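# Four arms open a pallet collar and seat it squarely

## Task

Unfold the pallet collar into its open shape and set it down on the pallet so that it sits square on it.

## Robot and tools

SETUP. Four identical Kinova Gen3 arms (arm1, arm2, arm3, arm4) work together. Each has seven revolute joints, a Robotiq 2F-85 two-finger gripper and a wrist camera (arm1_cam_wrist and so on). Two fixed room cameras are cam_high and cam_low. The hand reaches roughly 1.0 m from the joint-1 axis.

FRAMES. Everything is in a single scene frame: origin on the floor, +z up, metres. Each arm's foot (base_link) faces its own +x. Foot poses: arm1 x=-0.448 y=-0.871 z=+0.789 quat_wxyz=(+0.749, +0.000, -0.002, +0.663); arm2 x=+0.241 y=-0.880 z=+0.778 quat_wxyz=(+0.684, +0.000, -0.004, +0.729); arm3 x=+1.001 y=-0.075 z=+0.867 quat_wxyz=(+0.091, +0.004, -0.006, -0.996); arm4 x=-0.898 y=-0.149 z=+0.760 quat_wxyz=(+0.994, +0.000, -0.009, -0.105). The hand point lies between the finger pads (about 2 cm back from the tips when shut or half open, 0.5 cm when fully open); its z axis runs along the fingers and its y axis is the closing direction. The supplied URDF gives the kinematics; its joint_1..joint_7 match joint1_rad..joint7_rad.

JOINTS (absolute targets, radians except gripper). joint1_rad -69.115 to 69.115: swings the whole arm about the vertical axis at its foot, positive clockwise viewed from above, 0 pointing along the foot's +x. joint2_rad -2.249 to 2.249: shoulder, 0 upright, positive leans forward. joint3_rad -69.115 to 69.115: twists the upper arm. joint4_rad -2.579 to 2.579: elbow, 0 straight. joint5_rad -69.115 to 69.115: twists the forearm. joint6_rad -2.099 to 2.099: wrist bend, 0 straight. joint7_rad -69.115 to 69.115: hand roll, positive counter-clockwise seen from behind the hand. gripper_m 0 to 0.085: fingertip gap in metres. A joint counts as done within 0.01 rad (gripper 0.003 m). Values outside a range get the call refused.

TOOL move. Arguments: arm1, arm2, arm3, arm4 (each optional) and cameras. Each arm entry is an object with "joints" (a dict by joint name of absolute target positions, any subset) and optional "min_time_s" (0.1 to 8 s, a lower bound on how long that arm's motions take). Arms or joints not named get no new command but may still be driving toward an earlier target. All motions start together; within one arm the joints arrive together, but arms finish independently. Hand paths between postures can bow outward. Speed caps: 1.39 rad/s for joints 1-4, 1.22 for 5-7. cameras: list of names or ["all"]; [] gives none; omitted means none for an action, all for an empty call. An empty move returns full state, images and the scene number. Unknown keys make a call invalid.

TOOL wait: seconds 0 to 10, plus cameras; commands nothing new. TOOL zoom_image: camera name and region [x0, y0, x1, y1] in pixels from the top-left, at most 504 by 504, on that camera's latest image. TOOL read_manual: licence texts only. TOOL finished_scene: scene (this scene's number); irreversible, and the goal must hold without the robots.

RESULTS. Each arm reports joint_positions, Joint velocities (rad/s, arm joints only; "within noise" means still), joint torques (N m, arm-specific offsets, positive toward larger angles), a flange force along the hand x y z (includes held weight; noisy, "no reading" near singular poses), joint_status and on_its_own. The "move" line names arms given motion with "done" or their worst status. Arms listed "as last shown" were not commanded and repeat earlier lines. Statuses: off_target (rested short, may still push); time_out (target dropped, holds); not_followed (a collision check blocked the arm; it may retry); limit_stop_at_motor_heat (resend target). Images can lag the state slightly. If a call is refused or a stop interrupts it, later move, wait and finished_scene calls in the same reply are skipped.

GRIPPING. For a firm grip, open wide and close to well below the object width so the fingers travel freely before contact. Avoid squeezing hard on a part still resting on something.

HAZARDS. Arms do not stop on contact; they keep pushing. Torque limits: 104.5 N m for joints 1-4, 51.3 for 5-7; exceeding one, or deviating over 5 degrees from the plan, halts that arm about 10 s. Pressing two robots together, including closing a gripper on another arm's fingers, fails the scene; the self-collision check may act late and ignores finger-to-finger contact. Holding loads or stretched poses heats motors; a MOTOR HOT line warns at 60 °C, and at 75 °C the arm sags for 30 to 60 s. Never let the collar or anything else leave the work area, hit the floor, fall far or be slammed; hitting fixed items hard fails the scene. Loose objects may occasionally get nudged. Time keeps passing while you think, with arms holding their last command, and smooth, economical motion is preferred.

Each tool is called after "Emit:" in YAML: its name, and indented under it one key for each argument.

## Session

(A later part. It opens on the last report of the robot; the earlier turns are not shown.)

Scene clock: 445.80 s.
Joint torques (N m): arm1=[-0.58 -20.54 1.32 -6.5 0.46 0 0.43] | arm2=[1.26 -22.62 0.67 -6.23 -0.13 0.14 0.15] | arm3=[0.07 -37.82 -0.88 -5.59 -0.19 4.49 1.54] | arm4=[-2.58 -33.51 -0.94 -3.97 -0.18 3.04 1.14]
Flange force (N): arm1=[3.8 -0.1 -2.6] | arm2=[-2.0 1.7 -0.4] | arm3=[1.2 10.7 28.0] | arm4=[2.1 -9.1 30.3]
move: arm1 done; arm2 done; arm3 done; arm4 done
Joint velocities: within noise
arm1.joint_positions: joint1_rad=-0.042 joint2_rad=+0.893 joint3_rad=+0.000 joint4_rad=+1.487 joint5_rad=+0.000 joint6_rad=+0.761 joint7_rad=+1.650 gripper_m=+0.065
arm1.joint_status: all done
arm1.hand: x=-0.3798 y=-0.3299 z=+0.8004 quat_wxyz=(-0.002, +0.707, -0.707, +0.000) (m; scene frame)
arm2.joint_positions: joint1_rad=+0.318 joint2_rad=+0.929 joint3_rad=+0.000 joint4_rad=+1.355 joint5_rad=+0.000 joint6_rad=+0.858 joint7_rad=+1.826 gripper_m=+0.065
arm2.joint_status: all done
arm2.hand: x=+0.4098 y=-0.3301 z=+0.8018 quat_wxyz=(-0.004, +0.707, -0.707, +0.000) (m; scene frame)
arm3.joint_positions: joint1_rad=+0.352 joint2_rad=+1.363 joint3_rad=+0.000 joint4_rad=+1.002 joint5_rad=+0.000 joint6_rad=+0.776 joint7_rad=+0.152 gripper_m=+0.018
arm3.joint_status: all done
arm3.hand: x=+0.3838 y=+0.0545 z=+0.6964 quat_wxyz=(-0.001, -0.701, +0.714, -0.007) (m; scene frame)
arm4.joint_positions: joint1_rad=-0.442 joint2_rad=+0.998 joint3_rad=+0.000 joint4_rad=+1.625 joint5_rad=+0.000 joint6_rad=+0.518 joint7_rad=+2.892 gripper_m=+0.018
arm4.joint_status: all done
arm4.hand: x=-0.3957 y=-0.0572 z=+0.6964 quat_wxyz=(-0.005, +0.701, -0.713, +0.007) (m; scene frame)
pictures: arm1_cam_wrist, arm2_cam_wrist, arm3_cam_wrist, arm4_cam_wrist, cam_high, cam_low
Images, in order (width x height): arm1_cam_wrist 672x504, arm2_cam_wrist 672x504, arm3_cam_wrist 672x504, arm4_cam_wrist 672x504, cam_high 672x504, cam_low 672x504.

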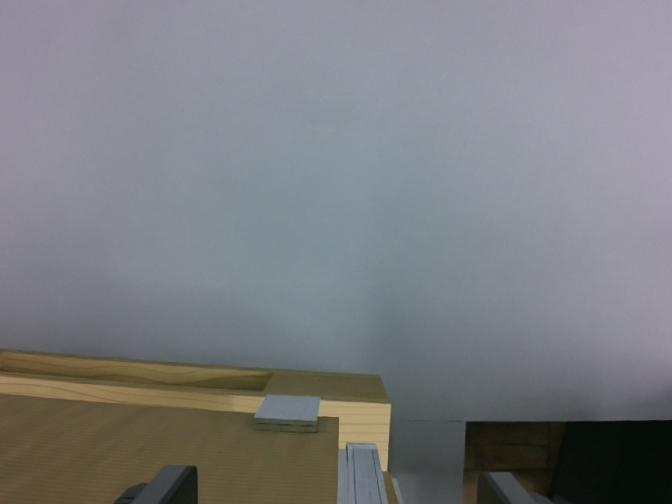

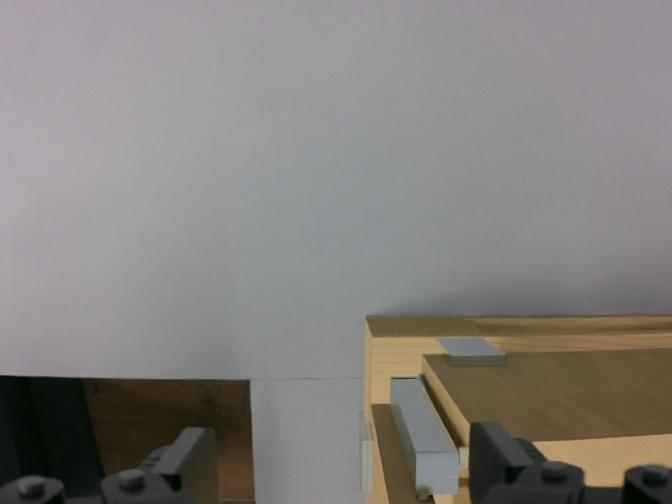

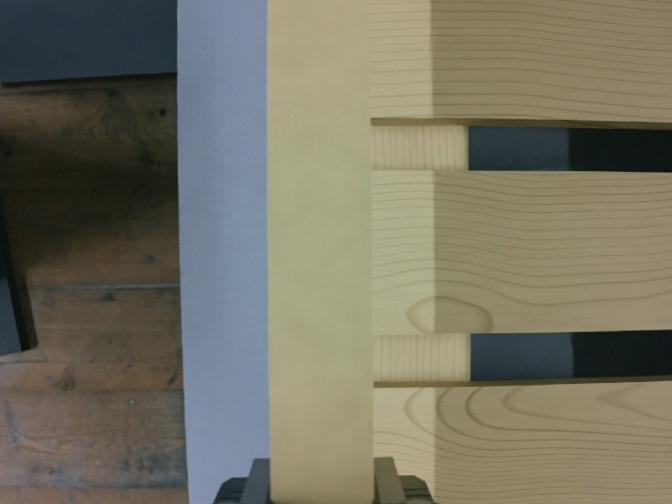

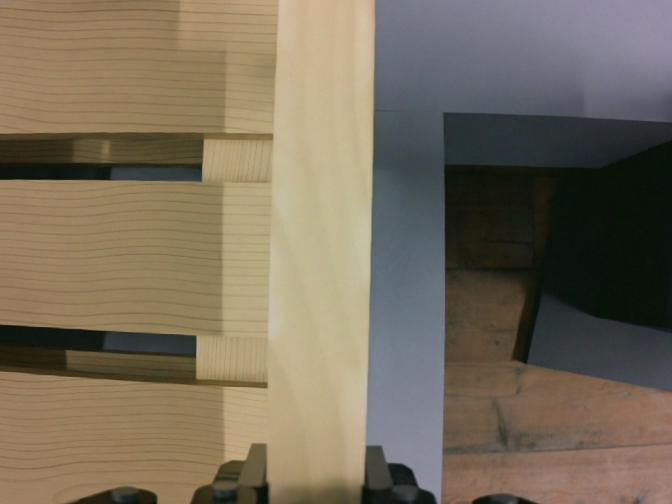

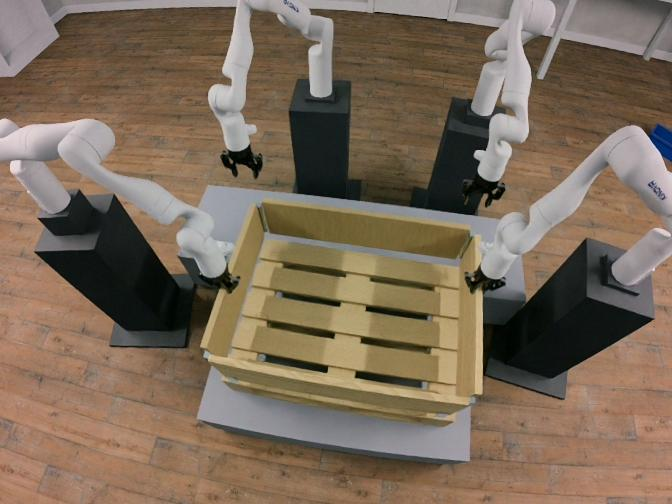

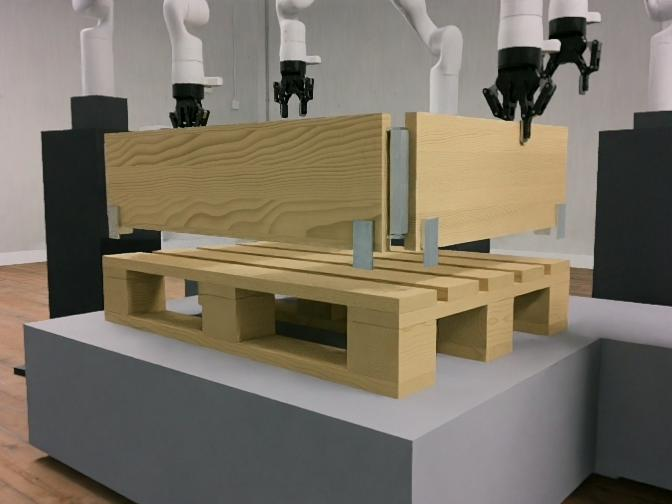

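Emit:
zoom_image:
  camera: "arm1_cam_wrist"
  region: [220, 350, 460, 504]

Emit:
zoom_image:
  camera: "arm2_cam_wrist"
  region: [330, 290, 570, 504]

Emit:
zoom_image:
  camera: "cam_low"
  region: [90, 100, 580, 410]

Scaled by 2.100.

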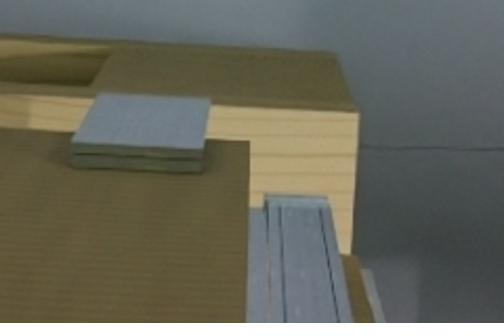

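Scaled by 2.100.

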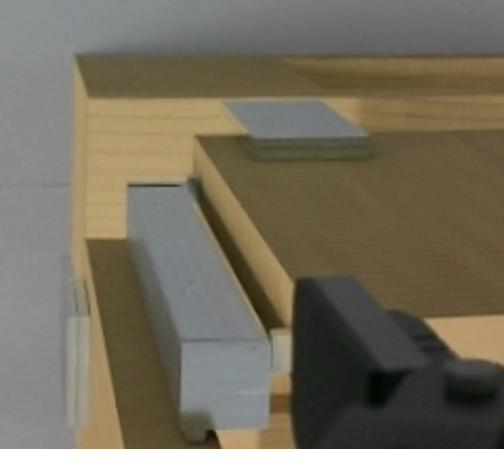

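Scaled by 1.029 from the camera's 672x504 image, which has a finer 960x720 frame.

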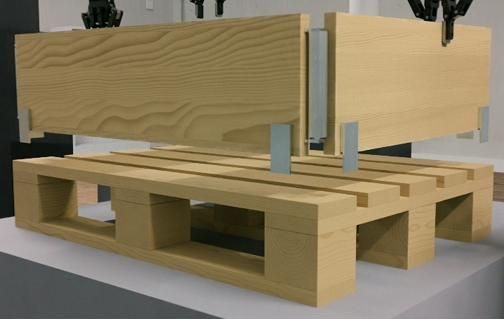

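Emit:
zoom_image:
  camera: "arm1_cam_wrist"
  region: [330, 390, 430, 504]

Emit:
zoom_image:
  camera: "arm2_cam_wrist"
  region: [350, 310, 450, 424]

Emit:
zoom_image:
  camera: "arm2_cam_wrist"
  region: [350, 390, 450, 504]

Scaled by 4.421.

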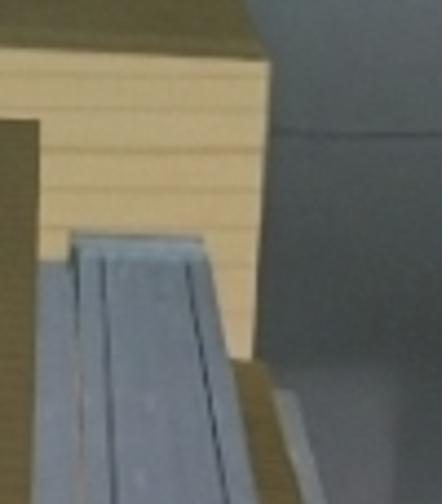

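Scaled by 4.421.

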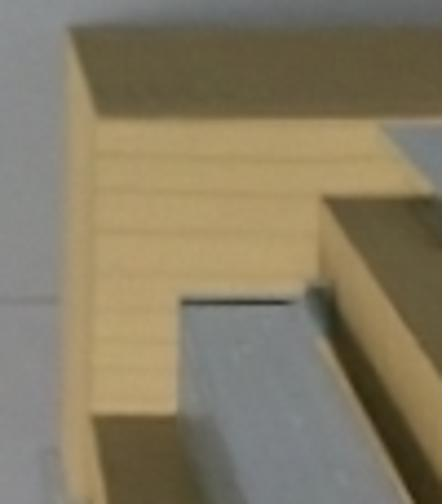

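Scaled by 4.421.

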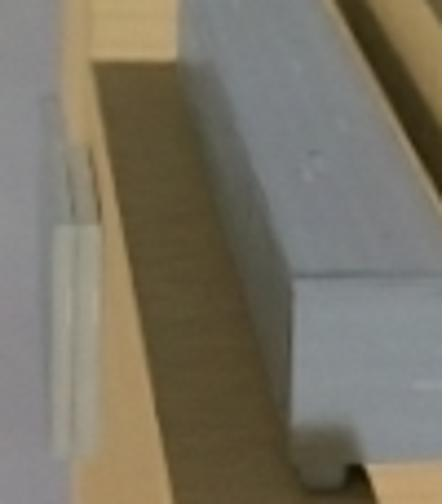

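Emit:
zoom_image:
  camera: "arm1_cam_wrist"
  region: [0, 340, 140, 440]

Emit:
zoom_image:
  camera: "arm1_cam_wrist"
  region: [230, 360, 350, 446]

Emit:
zoom_image:
  camera: "arm2_cam_wrist"
  region: [420, 310, 540, 396]

Emit:
zoom_image:
  camera: "arm2_cam_wrist"
  region: [552, 310, 672, 396]

Emit:
zoom_image:
  camera: "arm3_cam_wrist"
  region: [250, 0, 672, 504]

Emit:
zoom_image:
  camera: "arm4_cam_wrist"
  region: [0, 0, 400, 504]

Scaled by 3.600.

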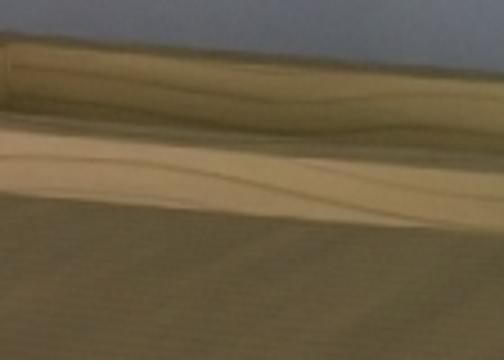

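Scaled by 4.200.

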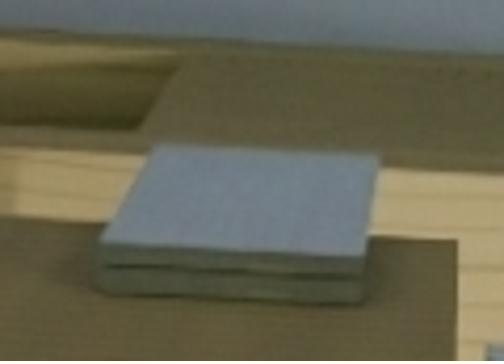

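Scaled by 4.200.

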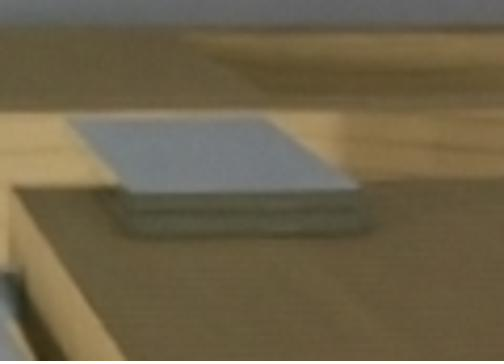

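Scaled by 4.200.

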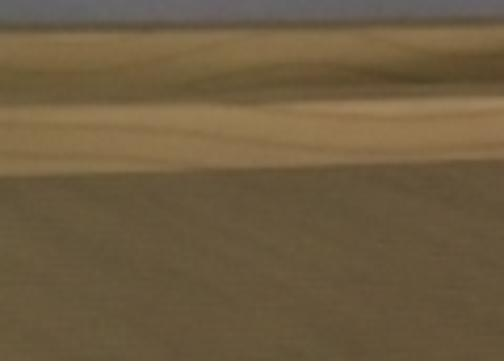

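Scaled by 1.000.

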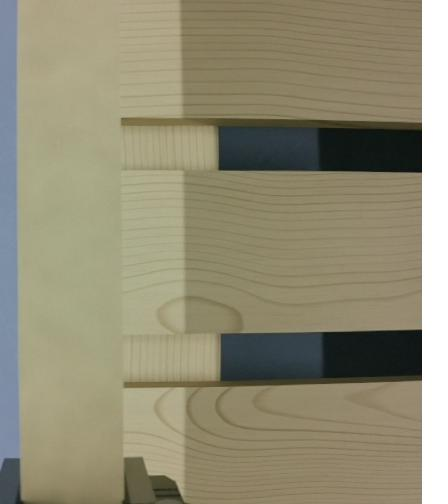

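Scaled by 1.000.

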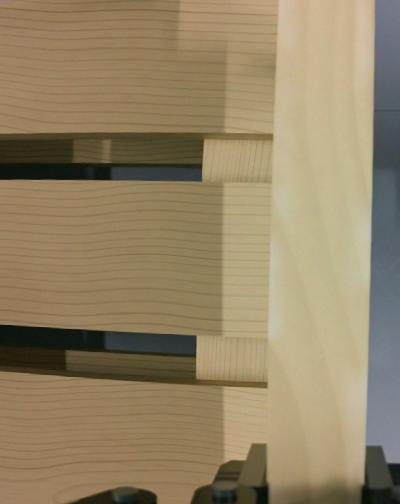

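Emit:
zoom_image:
  camera: "cam_low"
  region: [340, 100, 600, 340]

Emit:
zoom_image:
  camera: "cam_low"
  region: [90, 100, 350, 340]

Emit:
zoom_image:
  camera: "cam_high"
  region: [190, 180, 500, 440]

Scaled by 1.938 from the camera's 672x504 image, which has a finer 960x720 frame.

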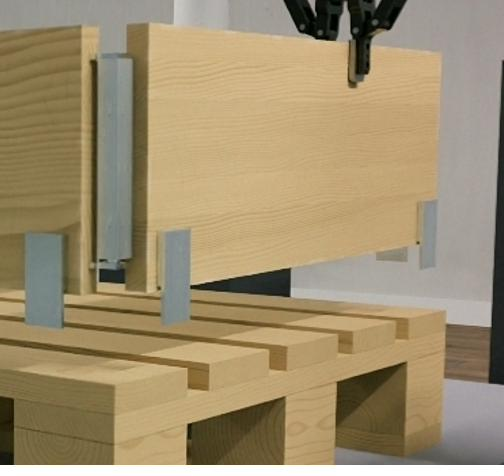

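Scaled by 1.938 from the camera's 672x504 image, which has a finer 960x720 frame.

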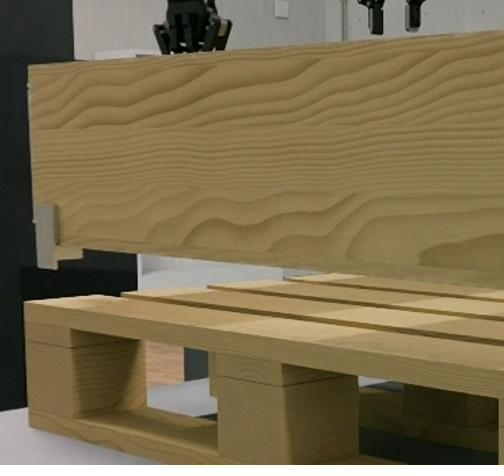

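Scaled by 1.626 from the camera's 672x504 image, which has a finer 960x720 frame.

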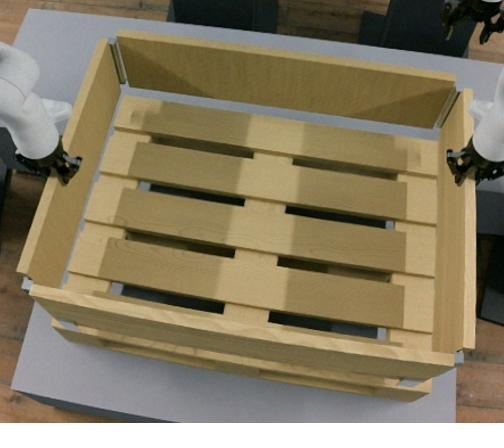

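Emit:
move:
  arm3: {"joints": {"joint1_rad": 0.3477, "joint2_rad": 1.4417, "joint4_rad": 0.9413, "joint6_rad": 0.7585, "joint7_rad": 0.1411}, "min_time_s": 2}
  arm4: {"joints": {"joint1_rad": -0.4485, "joint2_rad": 1.0722, "joint4_rad": 1.6162, "joint6_rad": 0.4533, "joint7_rad": 2.8791}, "min_time_s": 2}
  cameras: ["arm1_cam_wrist", "arm2_cam_wrist", "cam_low"]

Emit:
zoom_image:
  camera: "arm1_cam_wrist"
  region: [230, 370, 430, 504]

Emit:
zoom_image:
  camera: "arm2_cam_wrist"
  region: [340, 310, 540, 444]

Emit:
zoom_image:
  camera: "cam_low"
  region: [330, 130, 590, 340]

Emit:
zoom_image:
  camera: "cam_low"
  region: [90, 130, 350, 340]

Scene clock: 697.70 s.
Joint torques (N m): arm1=[-0.59 -20.51 1.3 -6.49 0.47 0.01 0.47] | arm2=[1.16 -22.7 0.64 -6.26 -0.13 0.15 0.13] | arm3=[-0.11 -37.27 -0.87 -5.12 -0.13 4.56 1.6] | arm4=[-2.79 -33.27 -1.14 -2.58 0 3.17 1.19]
Flange force (N): arm1=[3.9 0.0 -2.6] | arm2=[-2.0 1.5 -0.2] | arm3=[1.1 10.8 27.6] | arm4=[2.2 -9.7 30.4]
move: arm3 done; arm4 done
MOTOR HOT: the motor of arm3's joint2_rad reports 61 °C; the controller stops that arm at 75 °C. To cool a motor, set the load down, stop pushing, or move to a pose that needs little force.
Joint velocities: within noise
arm1, arm2: as last shown
arm3.joint_positions: joint1_rad=+0.348 joint2_rad=+1.442 joint3_rad=+0.000 joint4_rad=+0.941 joint5_rad=+0.000 joint6_rad=+0.759 joint7_rad=+0.141 gripper_m=+0.018
arm3.joint_status: all done
arm3.hand: x=+0.3820 y=+0.0518 z=+0.6600 quat_wxyz=(-0.001, -0.698, +0.716, -0.007) (m; scene frame)
arm4.joint_positions: joint1_rad=-0.448 joint2_rad=+1.072 joint3_rad=+0.000 joint4_rad=+1.616 joint5_rad=+0.000 joint6_rad=+0.453 joint7_rad=+2.879 gripper_m=+0.018
arm4.joint_status: all done
arm4.hand: x=-0.3978 y=-0.0544 z=+0.6600 quat_wxyz=(-0.005, +0.698, -0.716, +0.007) (m; scene frame)
pictures: arm1_cam_wrist, arm2_cam_wrist, cam_low
Images, in order (width x height): arm1_cam_wrist 672x504, arm2_cam_wrist 672x504, cam_low 672x504.

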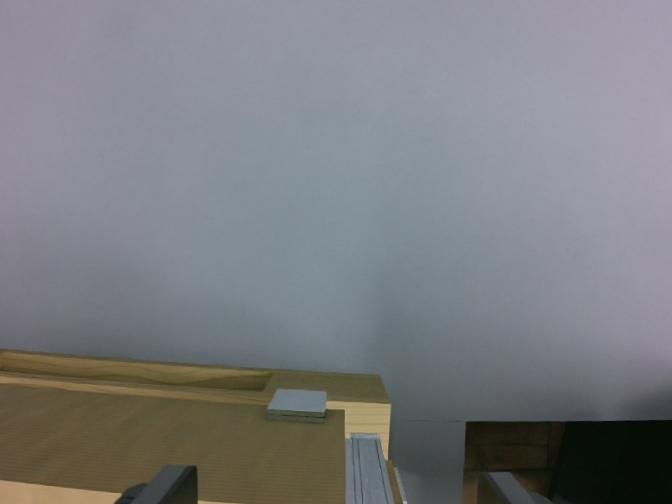

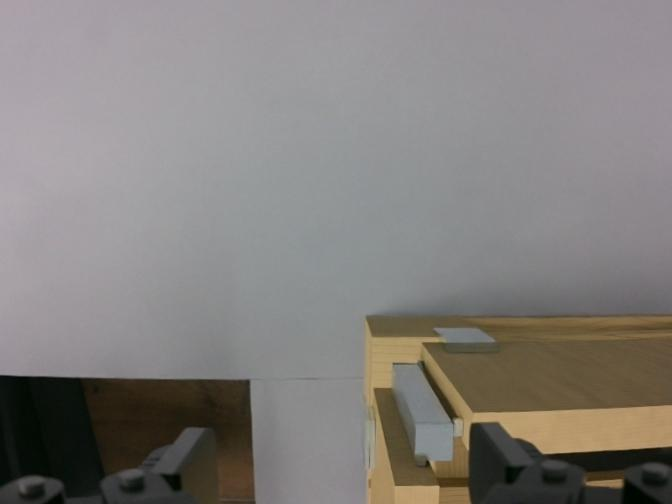

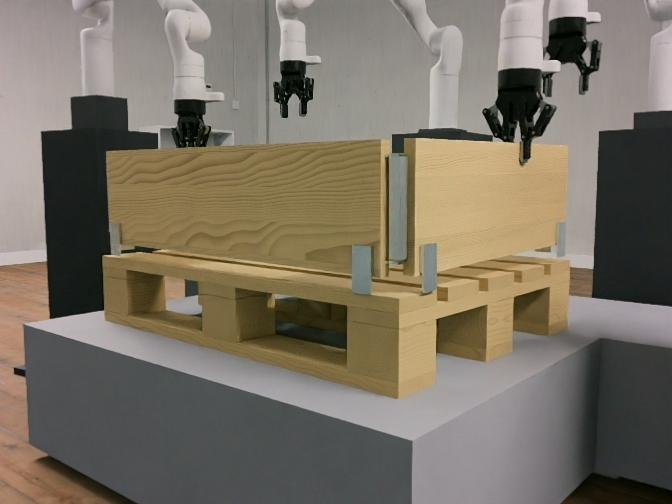

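Scaled by 2.520.

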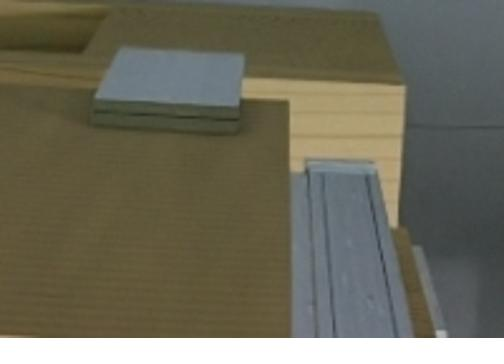

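Scaled by 2.520.

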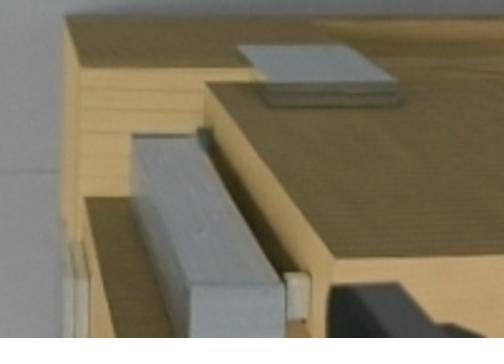

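Scaled by 1.938 from the camera's 672x504 image, which has a finer 960x720 frame.

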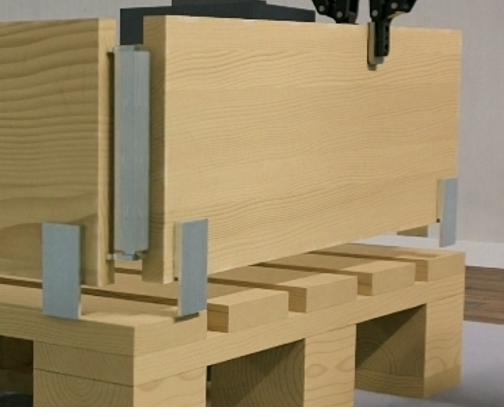

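Scaled by 1.938 from the camera's 672x504 image, which has a finer 960x720 frame.

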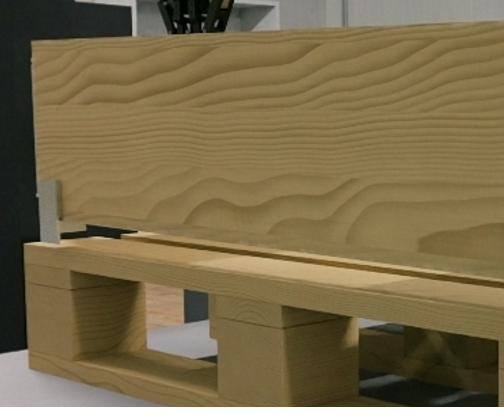

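Emit:
move:
  arm3: {"joints": {"joint2_rad": 1.4676, "joint4_rad": 0.9209, "joint6_rad": 0.7531}, "min_time_s": 1.5}
  arm4: {"joints": {"joint2_rad": 1.0981, "joint4_rad": 1.6075, "joint6_rad": 0.436}, "min_time_s": 1.5}
  cameras: ["arm1_cam_wrist", "arm2_cam_wrist", "cam_low"]

Emit:
zoom_image:
  camera: "cam_low"
  region: [340, 220, 460, 320]

Emit:
zoom_image:
  camera: "cam_low"
  region: [90, 200, 210, 300]

Emit:
zoom_image:
  camera: "arm1_cam_wrist"
  region: [230, 370, 430, 504]

Emit:
zoom_image:
  camera: "arm2_cam_wrist"
  region: [340, 310, 540, 444]

Scene clock: 726.10 s.
Joint torques (N m): arm1=[-0.63 -20.55 1.3 -6.47 0.43 0 0.46] | arm2=[1.22 -22.76 0.58 -6.28 -0.09 0.12 0.13] | arm3=[-0.06 -37.48 -0.89 -5.47 -0.23 4.37 1.45] | arm4=[-2.67 -33.68 -1.03 -2.93 -0.01 2.84 1.14]
Flange force (N): arm1=[3.7 -0.2 -2.5] | arm2=[-2.1 1.6 -0.2] | arm3=[1.2 9.6 27.5] | arm4=[2.3 -8.5 30.3]
move: arm3 done; arm4 done
MOTOR HOT: still on. The motor of arm3's joint2_rad reports 60 °C.
Joint velocities: within noise
arm1, arm2: as last shown
arm3.joint_positions: joint1_rad=+0.348 joint2_rad=+1.468 joint3_rad=+0.000 joint4_rad=+0.921 joint5_rad=+0.000 joint6_rad=+0.753 joint7_rad=+0.141 gripper_m=+0.018
arm3.joint_status: all done
arm3.hand: x=+0.3821 y=+0.0516 z=+0.6480 quat_wxyz=(-0.001, -0.698, +0.716, -0.007) (m; scene frame)
arm4.joint_positions: joint1_rad=-0.448 joint2_rad=+1.098 joint3_rad=+0.000 joint4_rad=+1.608 joint5_rad=+0.000 joint6_rad=+0.436 joint7_rad=+2.879 gripper_m=+0.018
arm4.joint_status: all done
arm4.hand: x=-0.3974 y=-0.0544 z=+0.6480 quat_wxyz=(-0.005, +0.698, -0.716, +0.007) (m; scene frame)
pictures: arm1_cam_wrist, arm2_cam_wrist, cam_low
Images, in order (width x height): arm1_cam_wrist 672x504, arm2_cam_wrist 672x504, cam_low 672x504.

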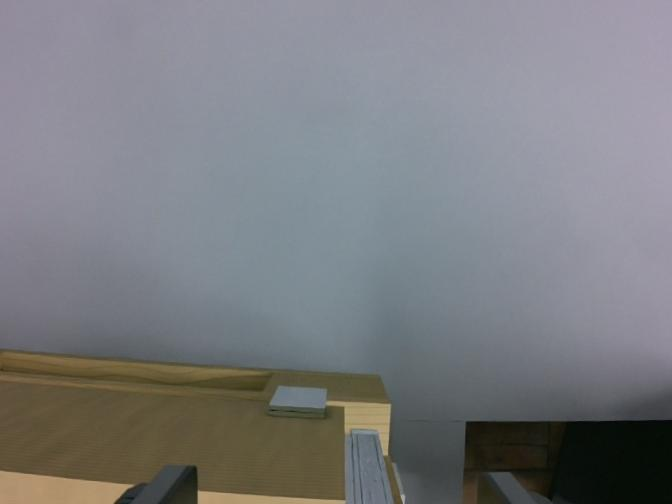

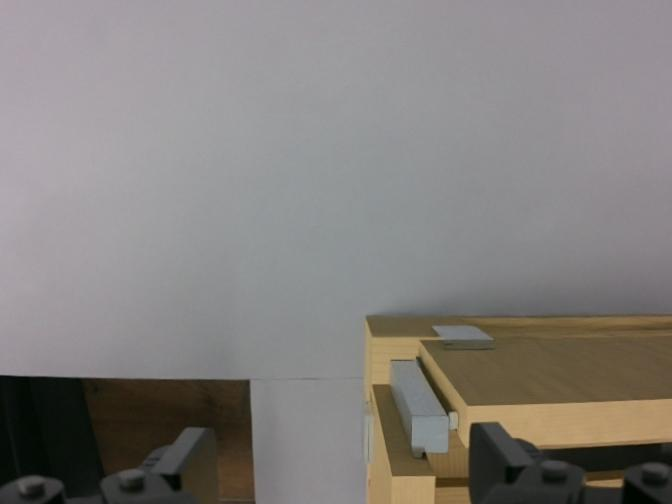

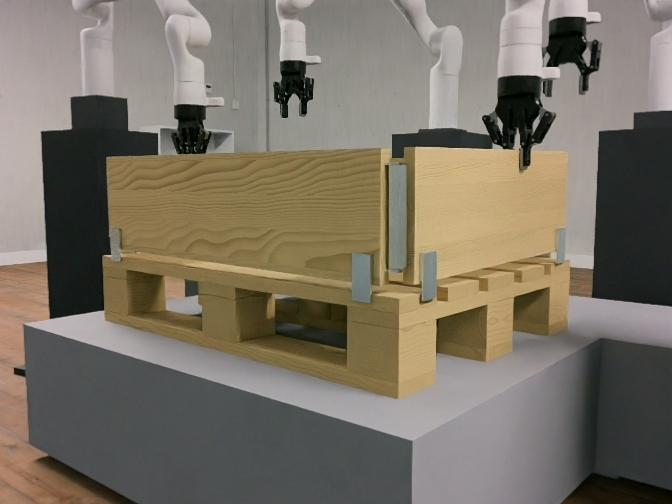

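Scaled by 4.200 from the camera's 672x504 image, which has a finer 960x720 frame.

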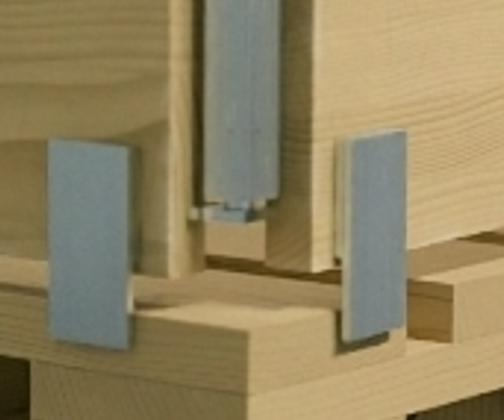

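Scaled by 4.200 from the camera's 672x504 image, which has a finer 960x720 frame.

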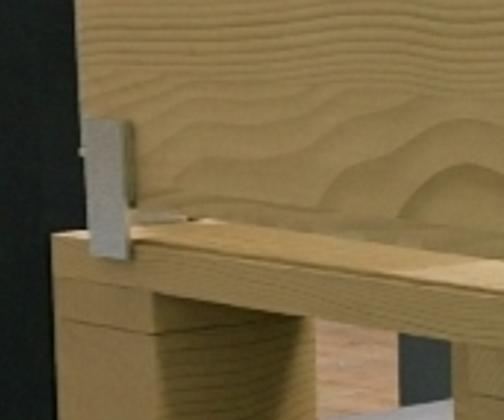

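Scaled by 2.520.

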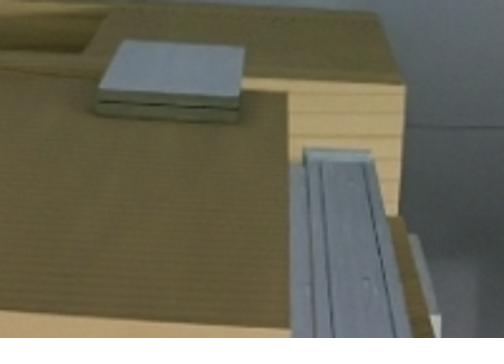

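Scaled by 2.520.

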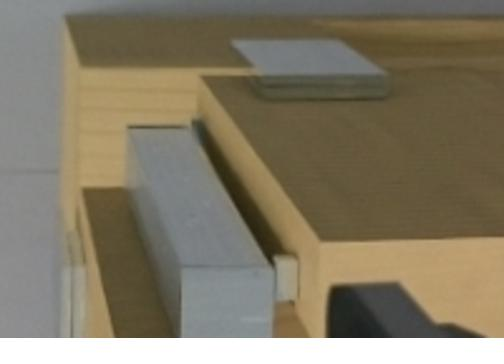

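Emit:
move:
  arm3: {"joints": {"joint2_rad": 1.4851, "joint4_rad": 0.9064, "joint6_rad": 0.7501}, "min_time_s": 1.2}
  arm4: {"joints": {"joint2_rad": 1.1155, "joint4_rad": 1.6013, "joint6_rad": 0.4248}, "min_time_s": 1.2}
  cameras: ["arm1_cam_wrist", "arm2_cam_wrist", "cam_low"]

Emit:
zoom_image:
  camera: "cam_low"
  region: [340, 220, 460, 320]

Emit:
zoom_image:
  camera: "cam_low"
  region: [90, 200, 210, 300]

Emit:
zoom_image:
  camera: "arm1_cam_wrist"
  region: [230, 370, 430, 504]

Emit:
zoom_image:
  camera: "arm2_cam_wrist"
  region: [340, 310, 540, 444]

Scene clock: 741.80 s.
Joint torques (N m): arm1=[-0.59 -20.55 1.29 -6.5 0.46 0 0.44] | arm2=[1.15 -22.67 0.66 -6.3 -0.09 0.13 0.13] | arm3=[-0.11 -37.59 -0.84 -5.65 -0.27 4.24 1.44] | arm4=[-2.55 -33.75 -1.04 -2.92 0.01 2.69 1.16]
Flange force (N): arm1=[3.8 -0.1 -2.6] | arm2=[-1.8 1.5 -0.3] | arm3=[1.2 9.1 27.4] | arm4=[2.1 -8.2 30.0]
move: arm3 done; arm4 done
MOTOR HOT: still on. The motor of arm3's joint2_rad reports 59 °C.
Joint velocities: within noise
arm1, arm2: as last shown
arm3.joint_positions: joint1_rad=+0.348 joint2_rad=+1.485 joint3_rad=+0.000 joint4_rad=+0.906 joint5_rad=+0.000 joint6_rad=+0.750 joint7_rad=+0.141 gripper_m=+0.018
arm3.joint_status: all done
arm3.hand: x=+0.3822 y=+0.0515 z=+0.6400 quat_wxyz=(-0.001, -0.698, +0.716, -0.007) (m; scene frame)
arm4.joint_positions: joint1_rad=-0.448 joint2_rad=+1.116 joint3_rad=+0.000 joint4_rad=+1.601 joint5_rad=+0.000 joint6_rad=+0.425 joint7_rad=+2.879 gripper_m=+0.018
arm4.joint_status: all done
arm4.hand: x=-0.3972 y=-0.0544 z=+0.6400 quat_wxyz=(-0.005, +0.698, -0.716, +0.007) (m; scene frame)
pictures: arm1_cam_wrist, arm2_cam_wrist, cam_low
Images, in order (width x height): arm1_cam_wrist 672x504, arm2_cam_wrist 672x504, cam_low 672x504.

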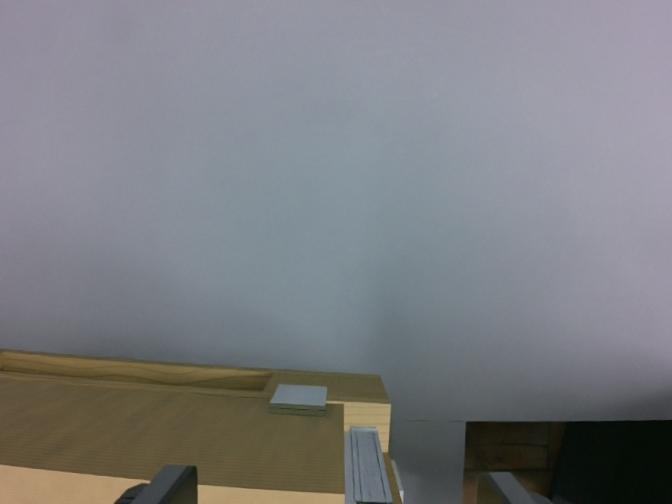

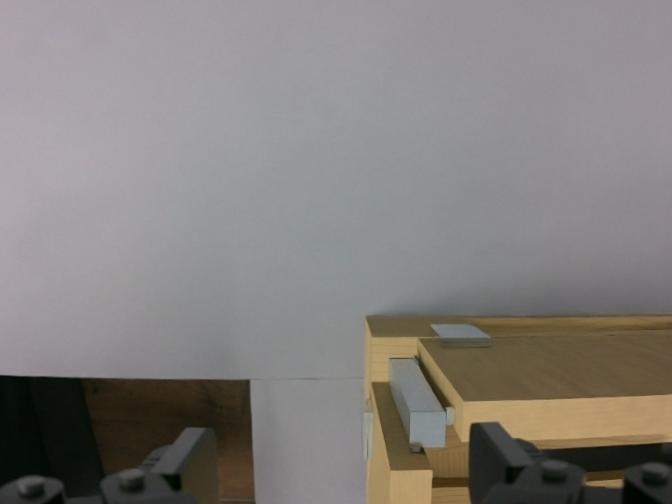

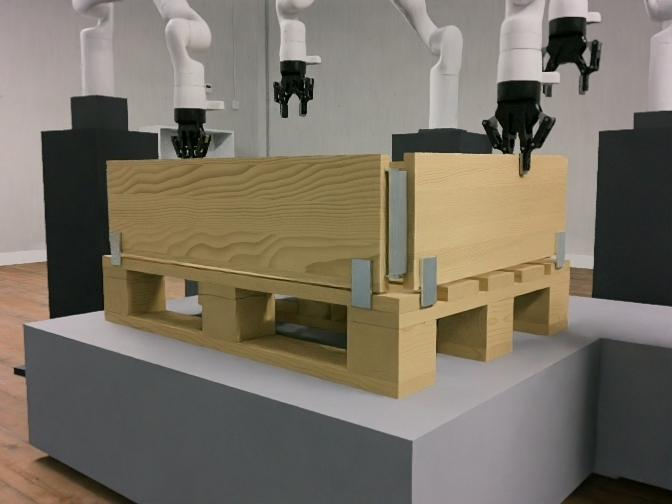

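Scaled by 4.200 from the camera's 672x504 image, which has a finer 960x720 frame.

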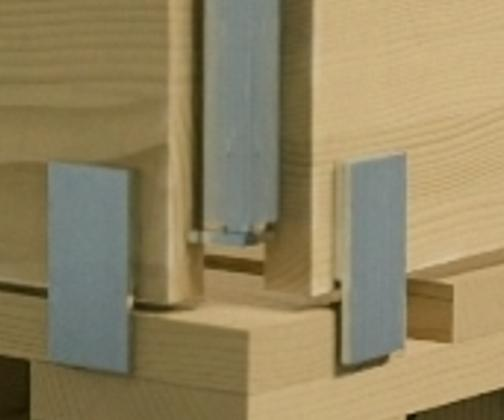

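Scaled by 4.200 from the camera's 672x504 image, which has a finer 960x720 frame.

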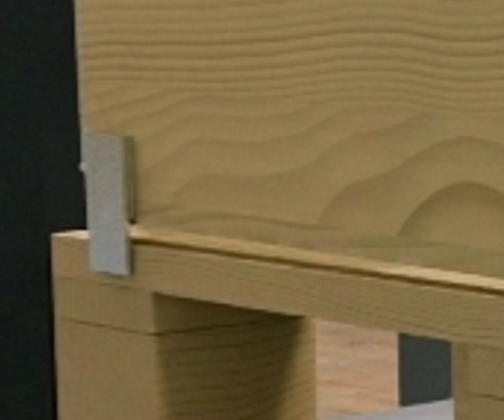

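Scaled by 2.520.

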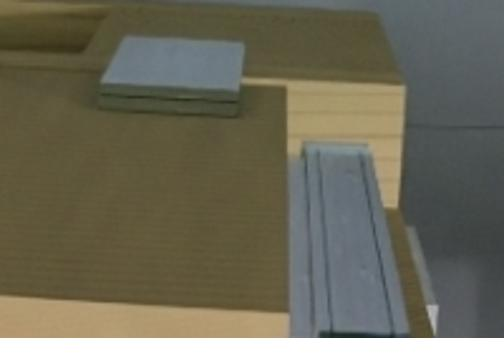

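Scaled by 2.520.

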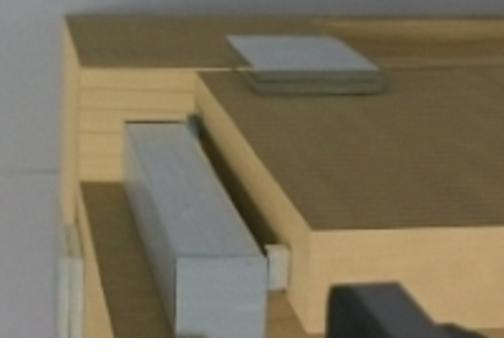

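Emit:
move:
  arm3: {"joints": {"joint2_rad": 1.4984, "joint4_rad": 0.895, "joint6_rad": 0.7481}, "min_time_s": 1.0}
  arm4: {"joints": {"joint2_rad": 1.1286, "joint4_rad": 1.5962, "joint6_rad": 0.4168}, "min_time_s": 1.0}
  cameras: ["arm1_cam_wrist", "arm2_cam_wrist", "cam_low"]

Emit:
zoom_image:
  camera: "cam_low"
  region: [340, 220, 460, 320]

Emit:
zoom_image:
  camera: "arm1_cam_wrist"
  region: [230, 370, 430, 504]

Emit:
zoom_image:
  camera: "arm2_cam_wrist"
  region: [340, 310, 540, 444]

Scene clock: 754.43 s.
Joint torques (N m): arm1=[-0.57 -20.54 1.3 -6.47 0.47 -0.01 0.46] | arm2=[1.25 -22.66 0.7 -6.32 -0.06 0.13 0.14] | arm3=[-0.33 -37.84 -1.17 -6.14 -0.36 3.93 1.53] | arm4=[-2.84 -33.09 -0.96 -3.09 0.12 2.41 1.13]
Flange force (N): arm1=[3.7 -0.1 -2.6] | arm2=[-1.7 1.8 -0.3] | arm3=[1.2 7.8 27.0] | arm4=[2.9 -7.3 27.9]
move: arm3 done; arm4 done
MOTOR HOT: still on. The motor of arm3's joint2_rad reports 59 °C.
Joint velocities: within noise
arm1, arm2: as last shown
arm3.joint_positions: joint1_rad=+0.348 joint2_rad=+1.498 joint3_rad=+0.000 joint4_rad=+0.895 joint5_rad=+0.000 joint6_rad=+0.748 joint7_rad=+0.141 gripper_m=+0.018
arm3.joint_status: all done
arm3.hand: x=+0.3822 y=+0.0515 z=+0.6340 quat_wxyz=(-0.001, -0.698, +0.716, -0.007) (m; scene frame)
arm4.joint_positions: joint1_rad=-0.448 joint2_rad=+1.129 joint3_rad=+0.000 joint4_rad=+1.596 joint5_rad=+0.000 joint6_rad=+0.417 joint7_rad=+2.879 gripper_m=+0.018
arm4.joint_status: all done
arm4.hand: x=-0.3970 y=-0.0544 z=+0.6340 quat_wxyz=(-0.005, +0.698, -0.716, +0.007) (m; scene frame)
pictures: arm1_cam_wrist, arm2_cam_wrist, cam_low
Images, in order (width x height): arm1_cam_wrist 672x504, arm2_cam_wrist 672x504, cam_low 672x504.

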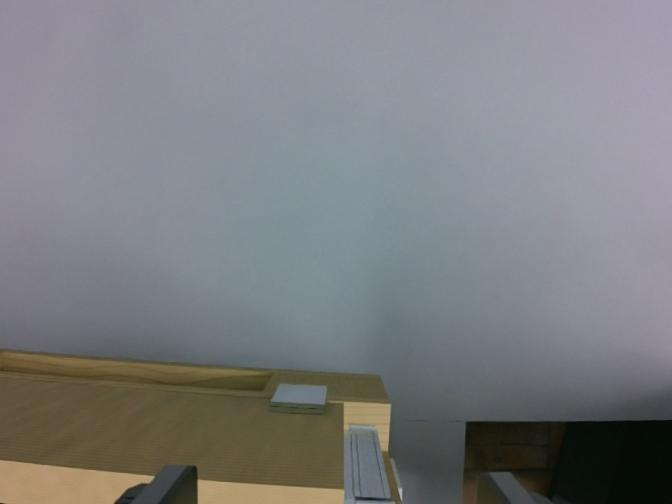

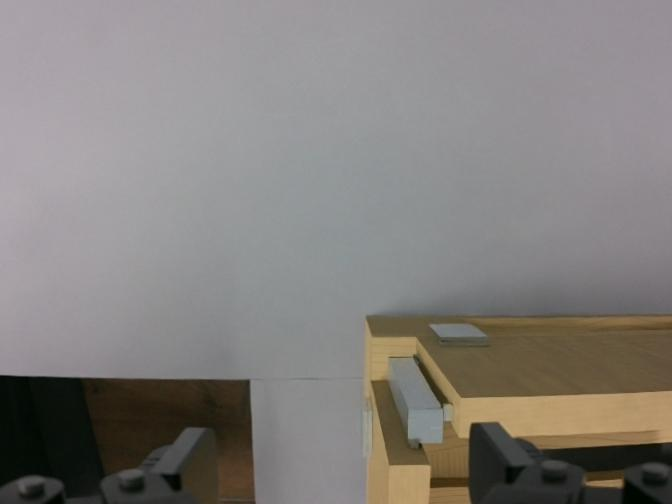

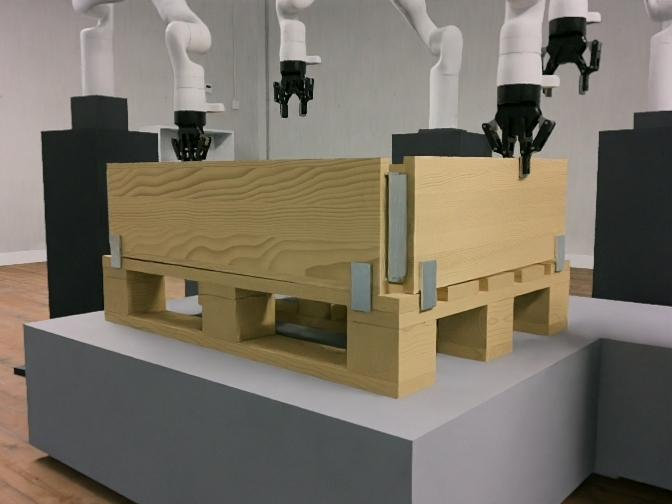

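Scaled by 4.200 from the camera's 672x504 image, which has a finer 960x720 frame.

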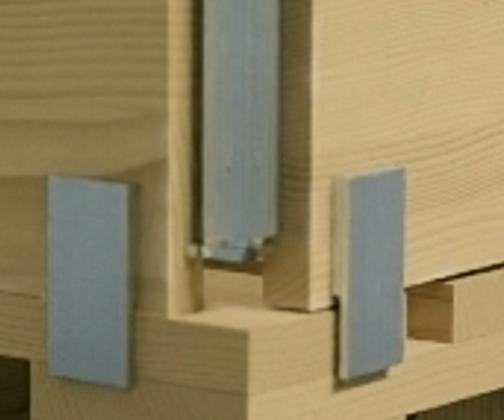

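Scaled by 2.520.

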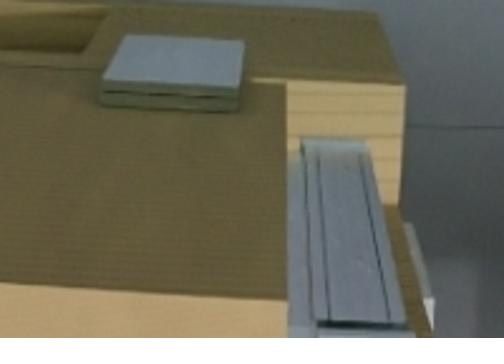

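Scaled by 2.520.

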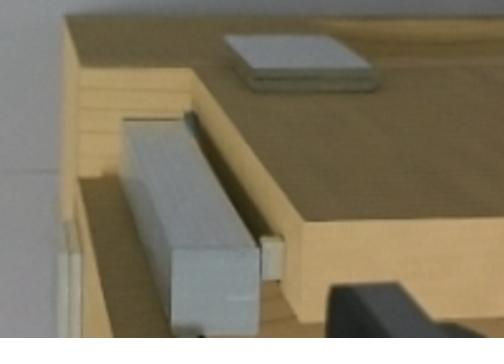

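Emit:
move:
  arm3: {"joints": {"joint2_rad": 1.5074, "joint4_rad": 0.8872, "joint6_rad": 0.747}, "min_time_s": 1.0}
  arm4: {"joints": {"joint2_rad": 1.1374, "joint4_rad": 1.5927, "joint6_rad": 0.4115}, "min_time_s": 1.0}
  cameras: ["arm1_cam_wrist", "arm2_cam_wrist", "cam_low"]

Emit:
zoom_image:
  camera: "cam_low"
  region: [340, 220, 460, 320]

Emit:
zoom_image:
  camera: "arm1_cam_wrist"
  region: [230, 370, 430, 504]

Emit:
zoom_image:
  camera: "arm2_cam_wrist"
  region: [340, 310, 540, 444]

Emit:
zoom_image:
  camera: "cam_low"
  region: [440, 220, 600, 320]

Scene clock: 763.07 s.
Joint torques (N m): arm1=[-0.62 -20.53 1.29 -6.48 0.47 0 0.46] | arm2=[1.13 -22.74 0.66 -6.31 -0.1 0.13 0.16] | arm3=[-0.17 -37.62 -1.31 -6.59 -0.56 3.73 1.38] | arm4=[-5.19 -30.47 -2.07 -3.6 0.18 1.66 1]
Flange force (N): arm1=[3.8 -0.1 -2.6] | arm2=[-1.9 1.5 -0.2] | arm3=[1.7 5.3 25.5] | arm4=[8.2 -6.0 20.7]
move: arm3 done; arm4 done
MOTOR HOT: still on. The motor of arm3's joint2_rad reports 58 °C.
Joint velocities: within noise
arm1, arm2: as last shown
arm3.joint_positions: joint1_rad=+0.348 joint2_rad=+1.507 joint3_rad=+0.000 joint4_rad=+0.887 joint5_rad=+0.000 joint6_rad=+0.747 joint7_rad=+0.141 gripper_m=+0.018
arm3.joint_status: all done
arm3.hand: x=+0.3823 y=+0.0514 z=+0.6300 quat_wxyz=(-0.001, -0.698, +0.716, -0.007) (m; scene frame)
arm4.joint_positions: joint1_rad=-0.448 joint2_rad=+1.137 joint3_rad=+0.000 joint4_rad=+1.593 joint5_rad=+0.000 joint6_rad=+0.411 joint7_rad=+2.879 gripper_m=+0.018
arm4.joint_status: all done
arm4.hand: x=-0.3968 y=-0.0544 z=+0.6300 quat_wxyz=(-0.005, +0.698, -0.716, +0.007) (m; scene frame)
pictures: arm1_cam_wrist, arm2_cam_wrist, cam_low
Images, in order (width x height): arm1_cam_wrist 672x504, arm2_cam_wrist 672x504, cam_low 672x504.

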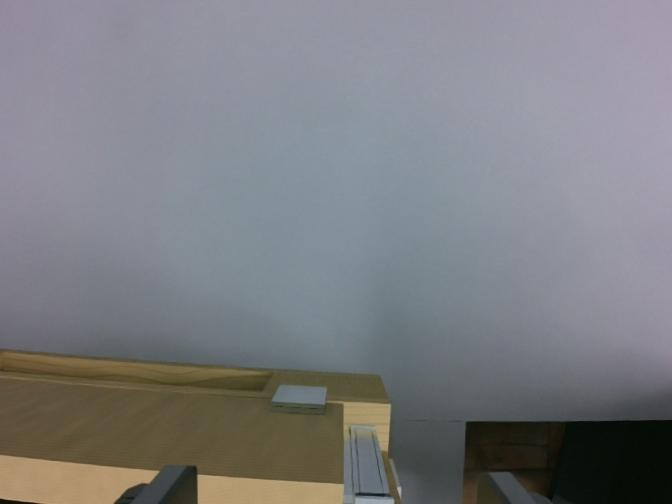

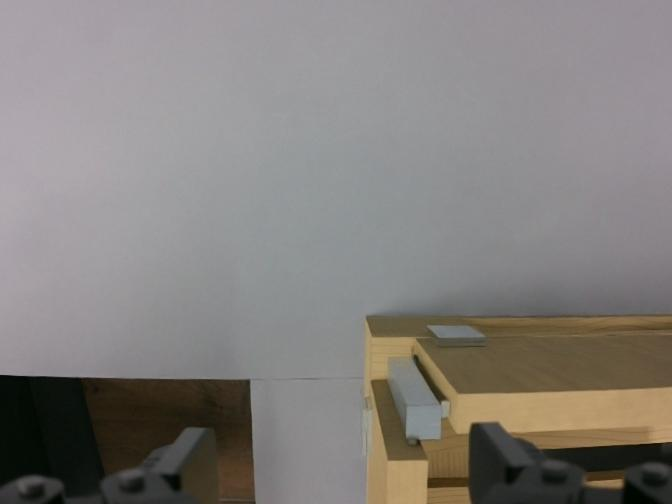

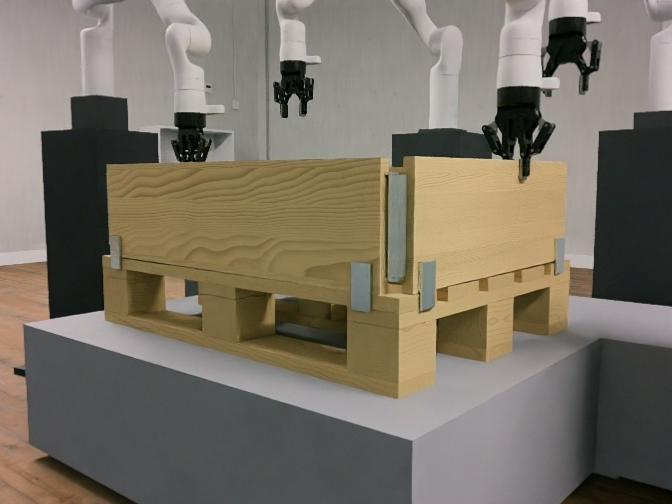

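Scaled by 4.200 from the camera's 672x504 image, which has a finer 960x720 frame.

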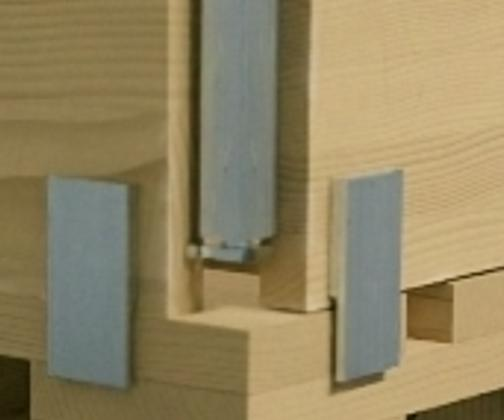

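Scaled by 2.520.

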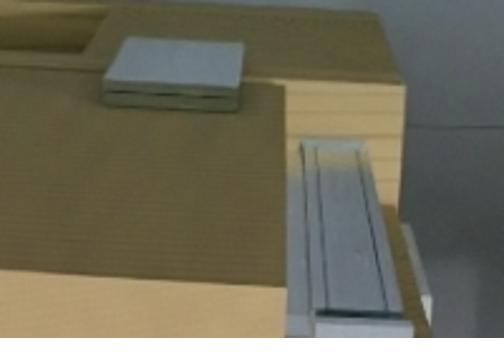

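Scaled by 2.520.

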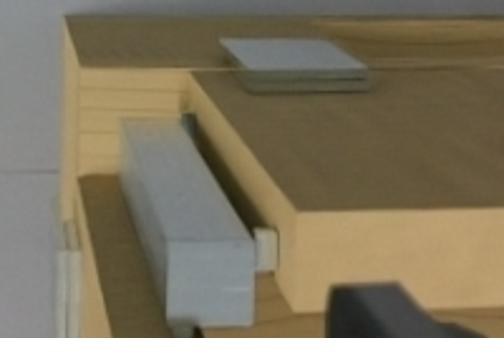

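Scaled by 3.150 from the camera's 672x504 image, which has a finer 960x720 frame.

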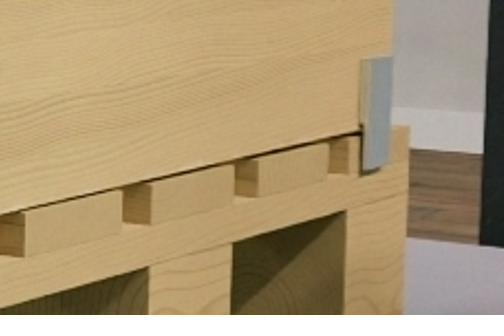

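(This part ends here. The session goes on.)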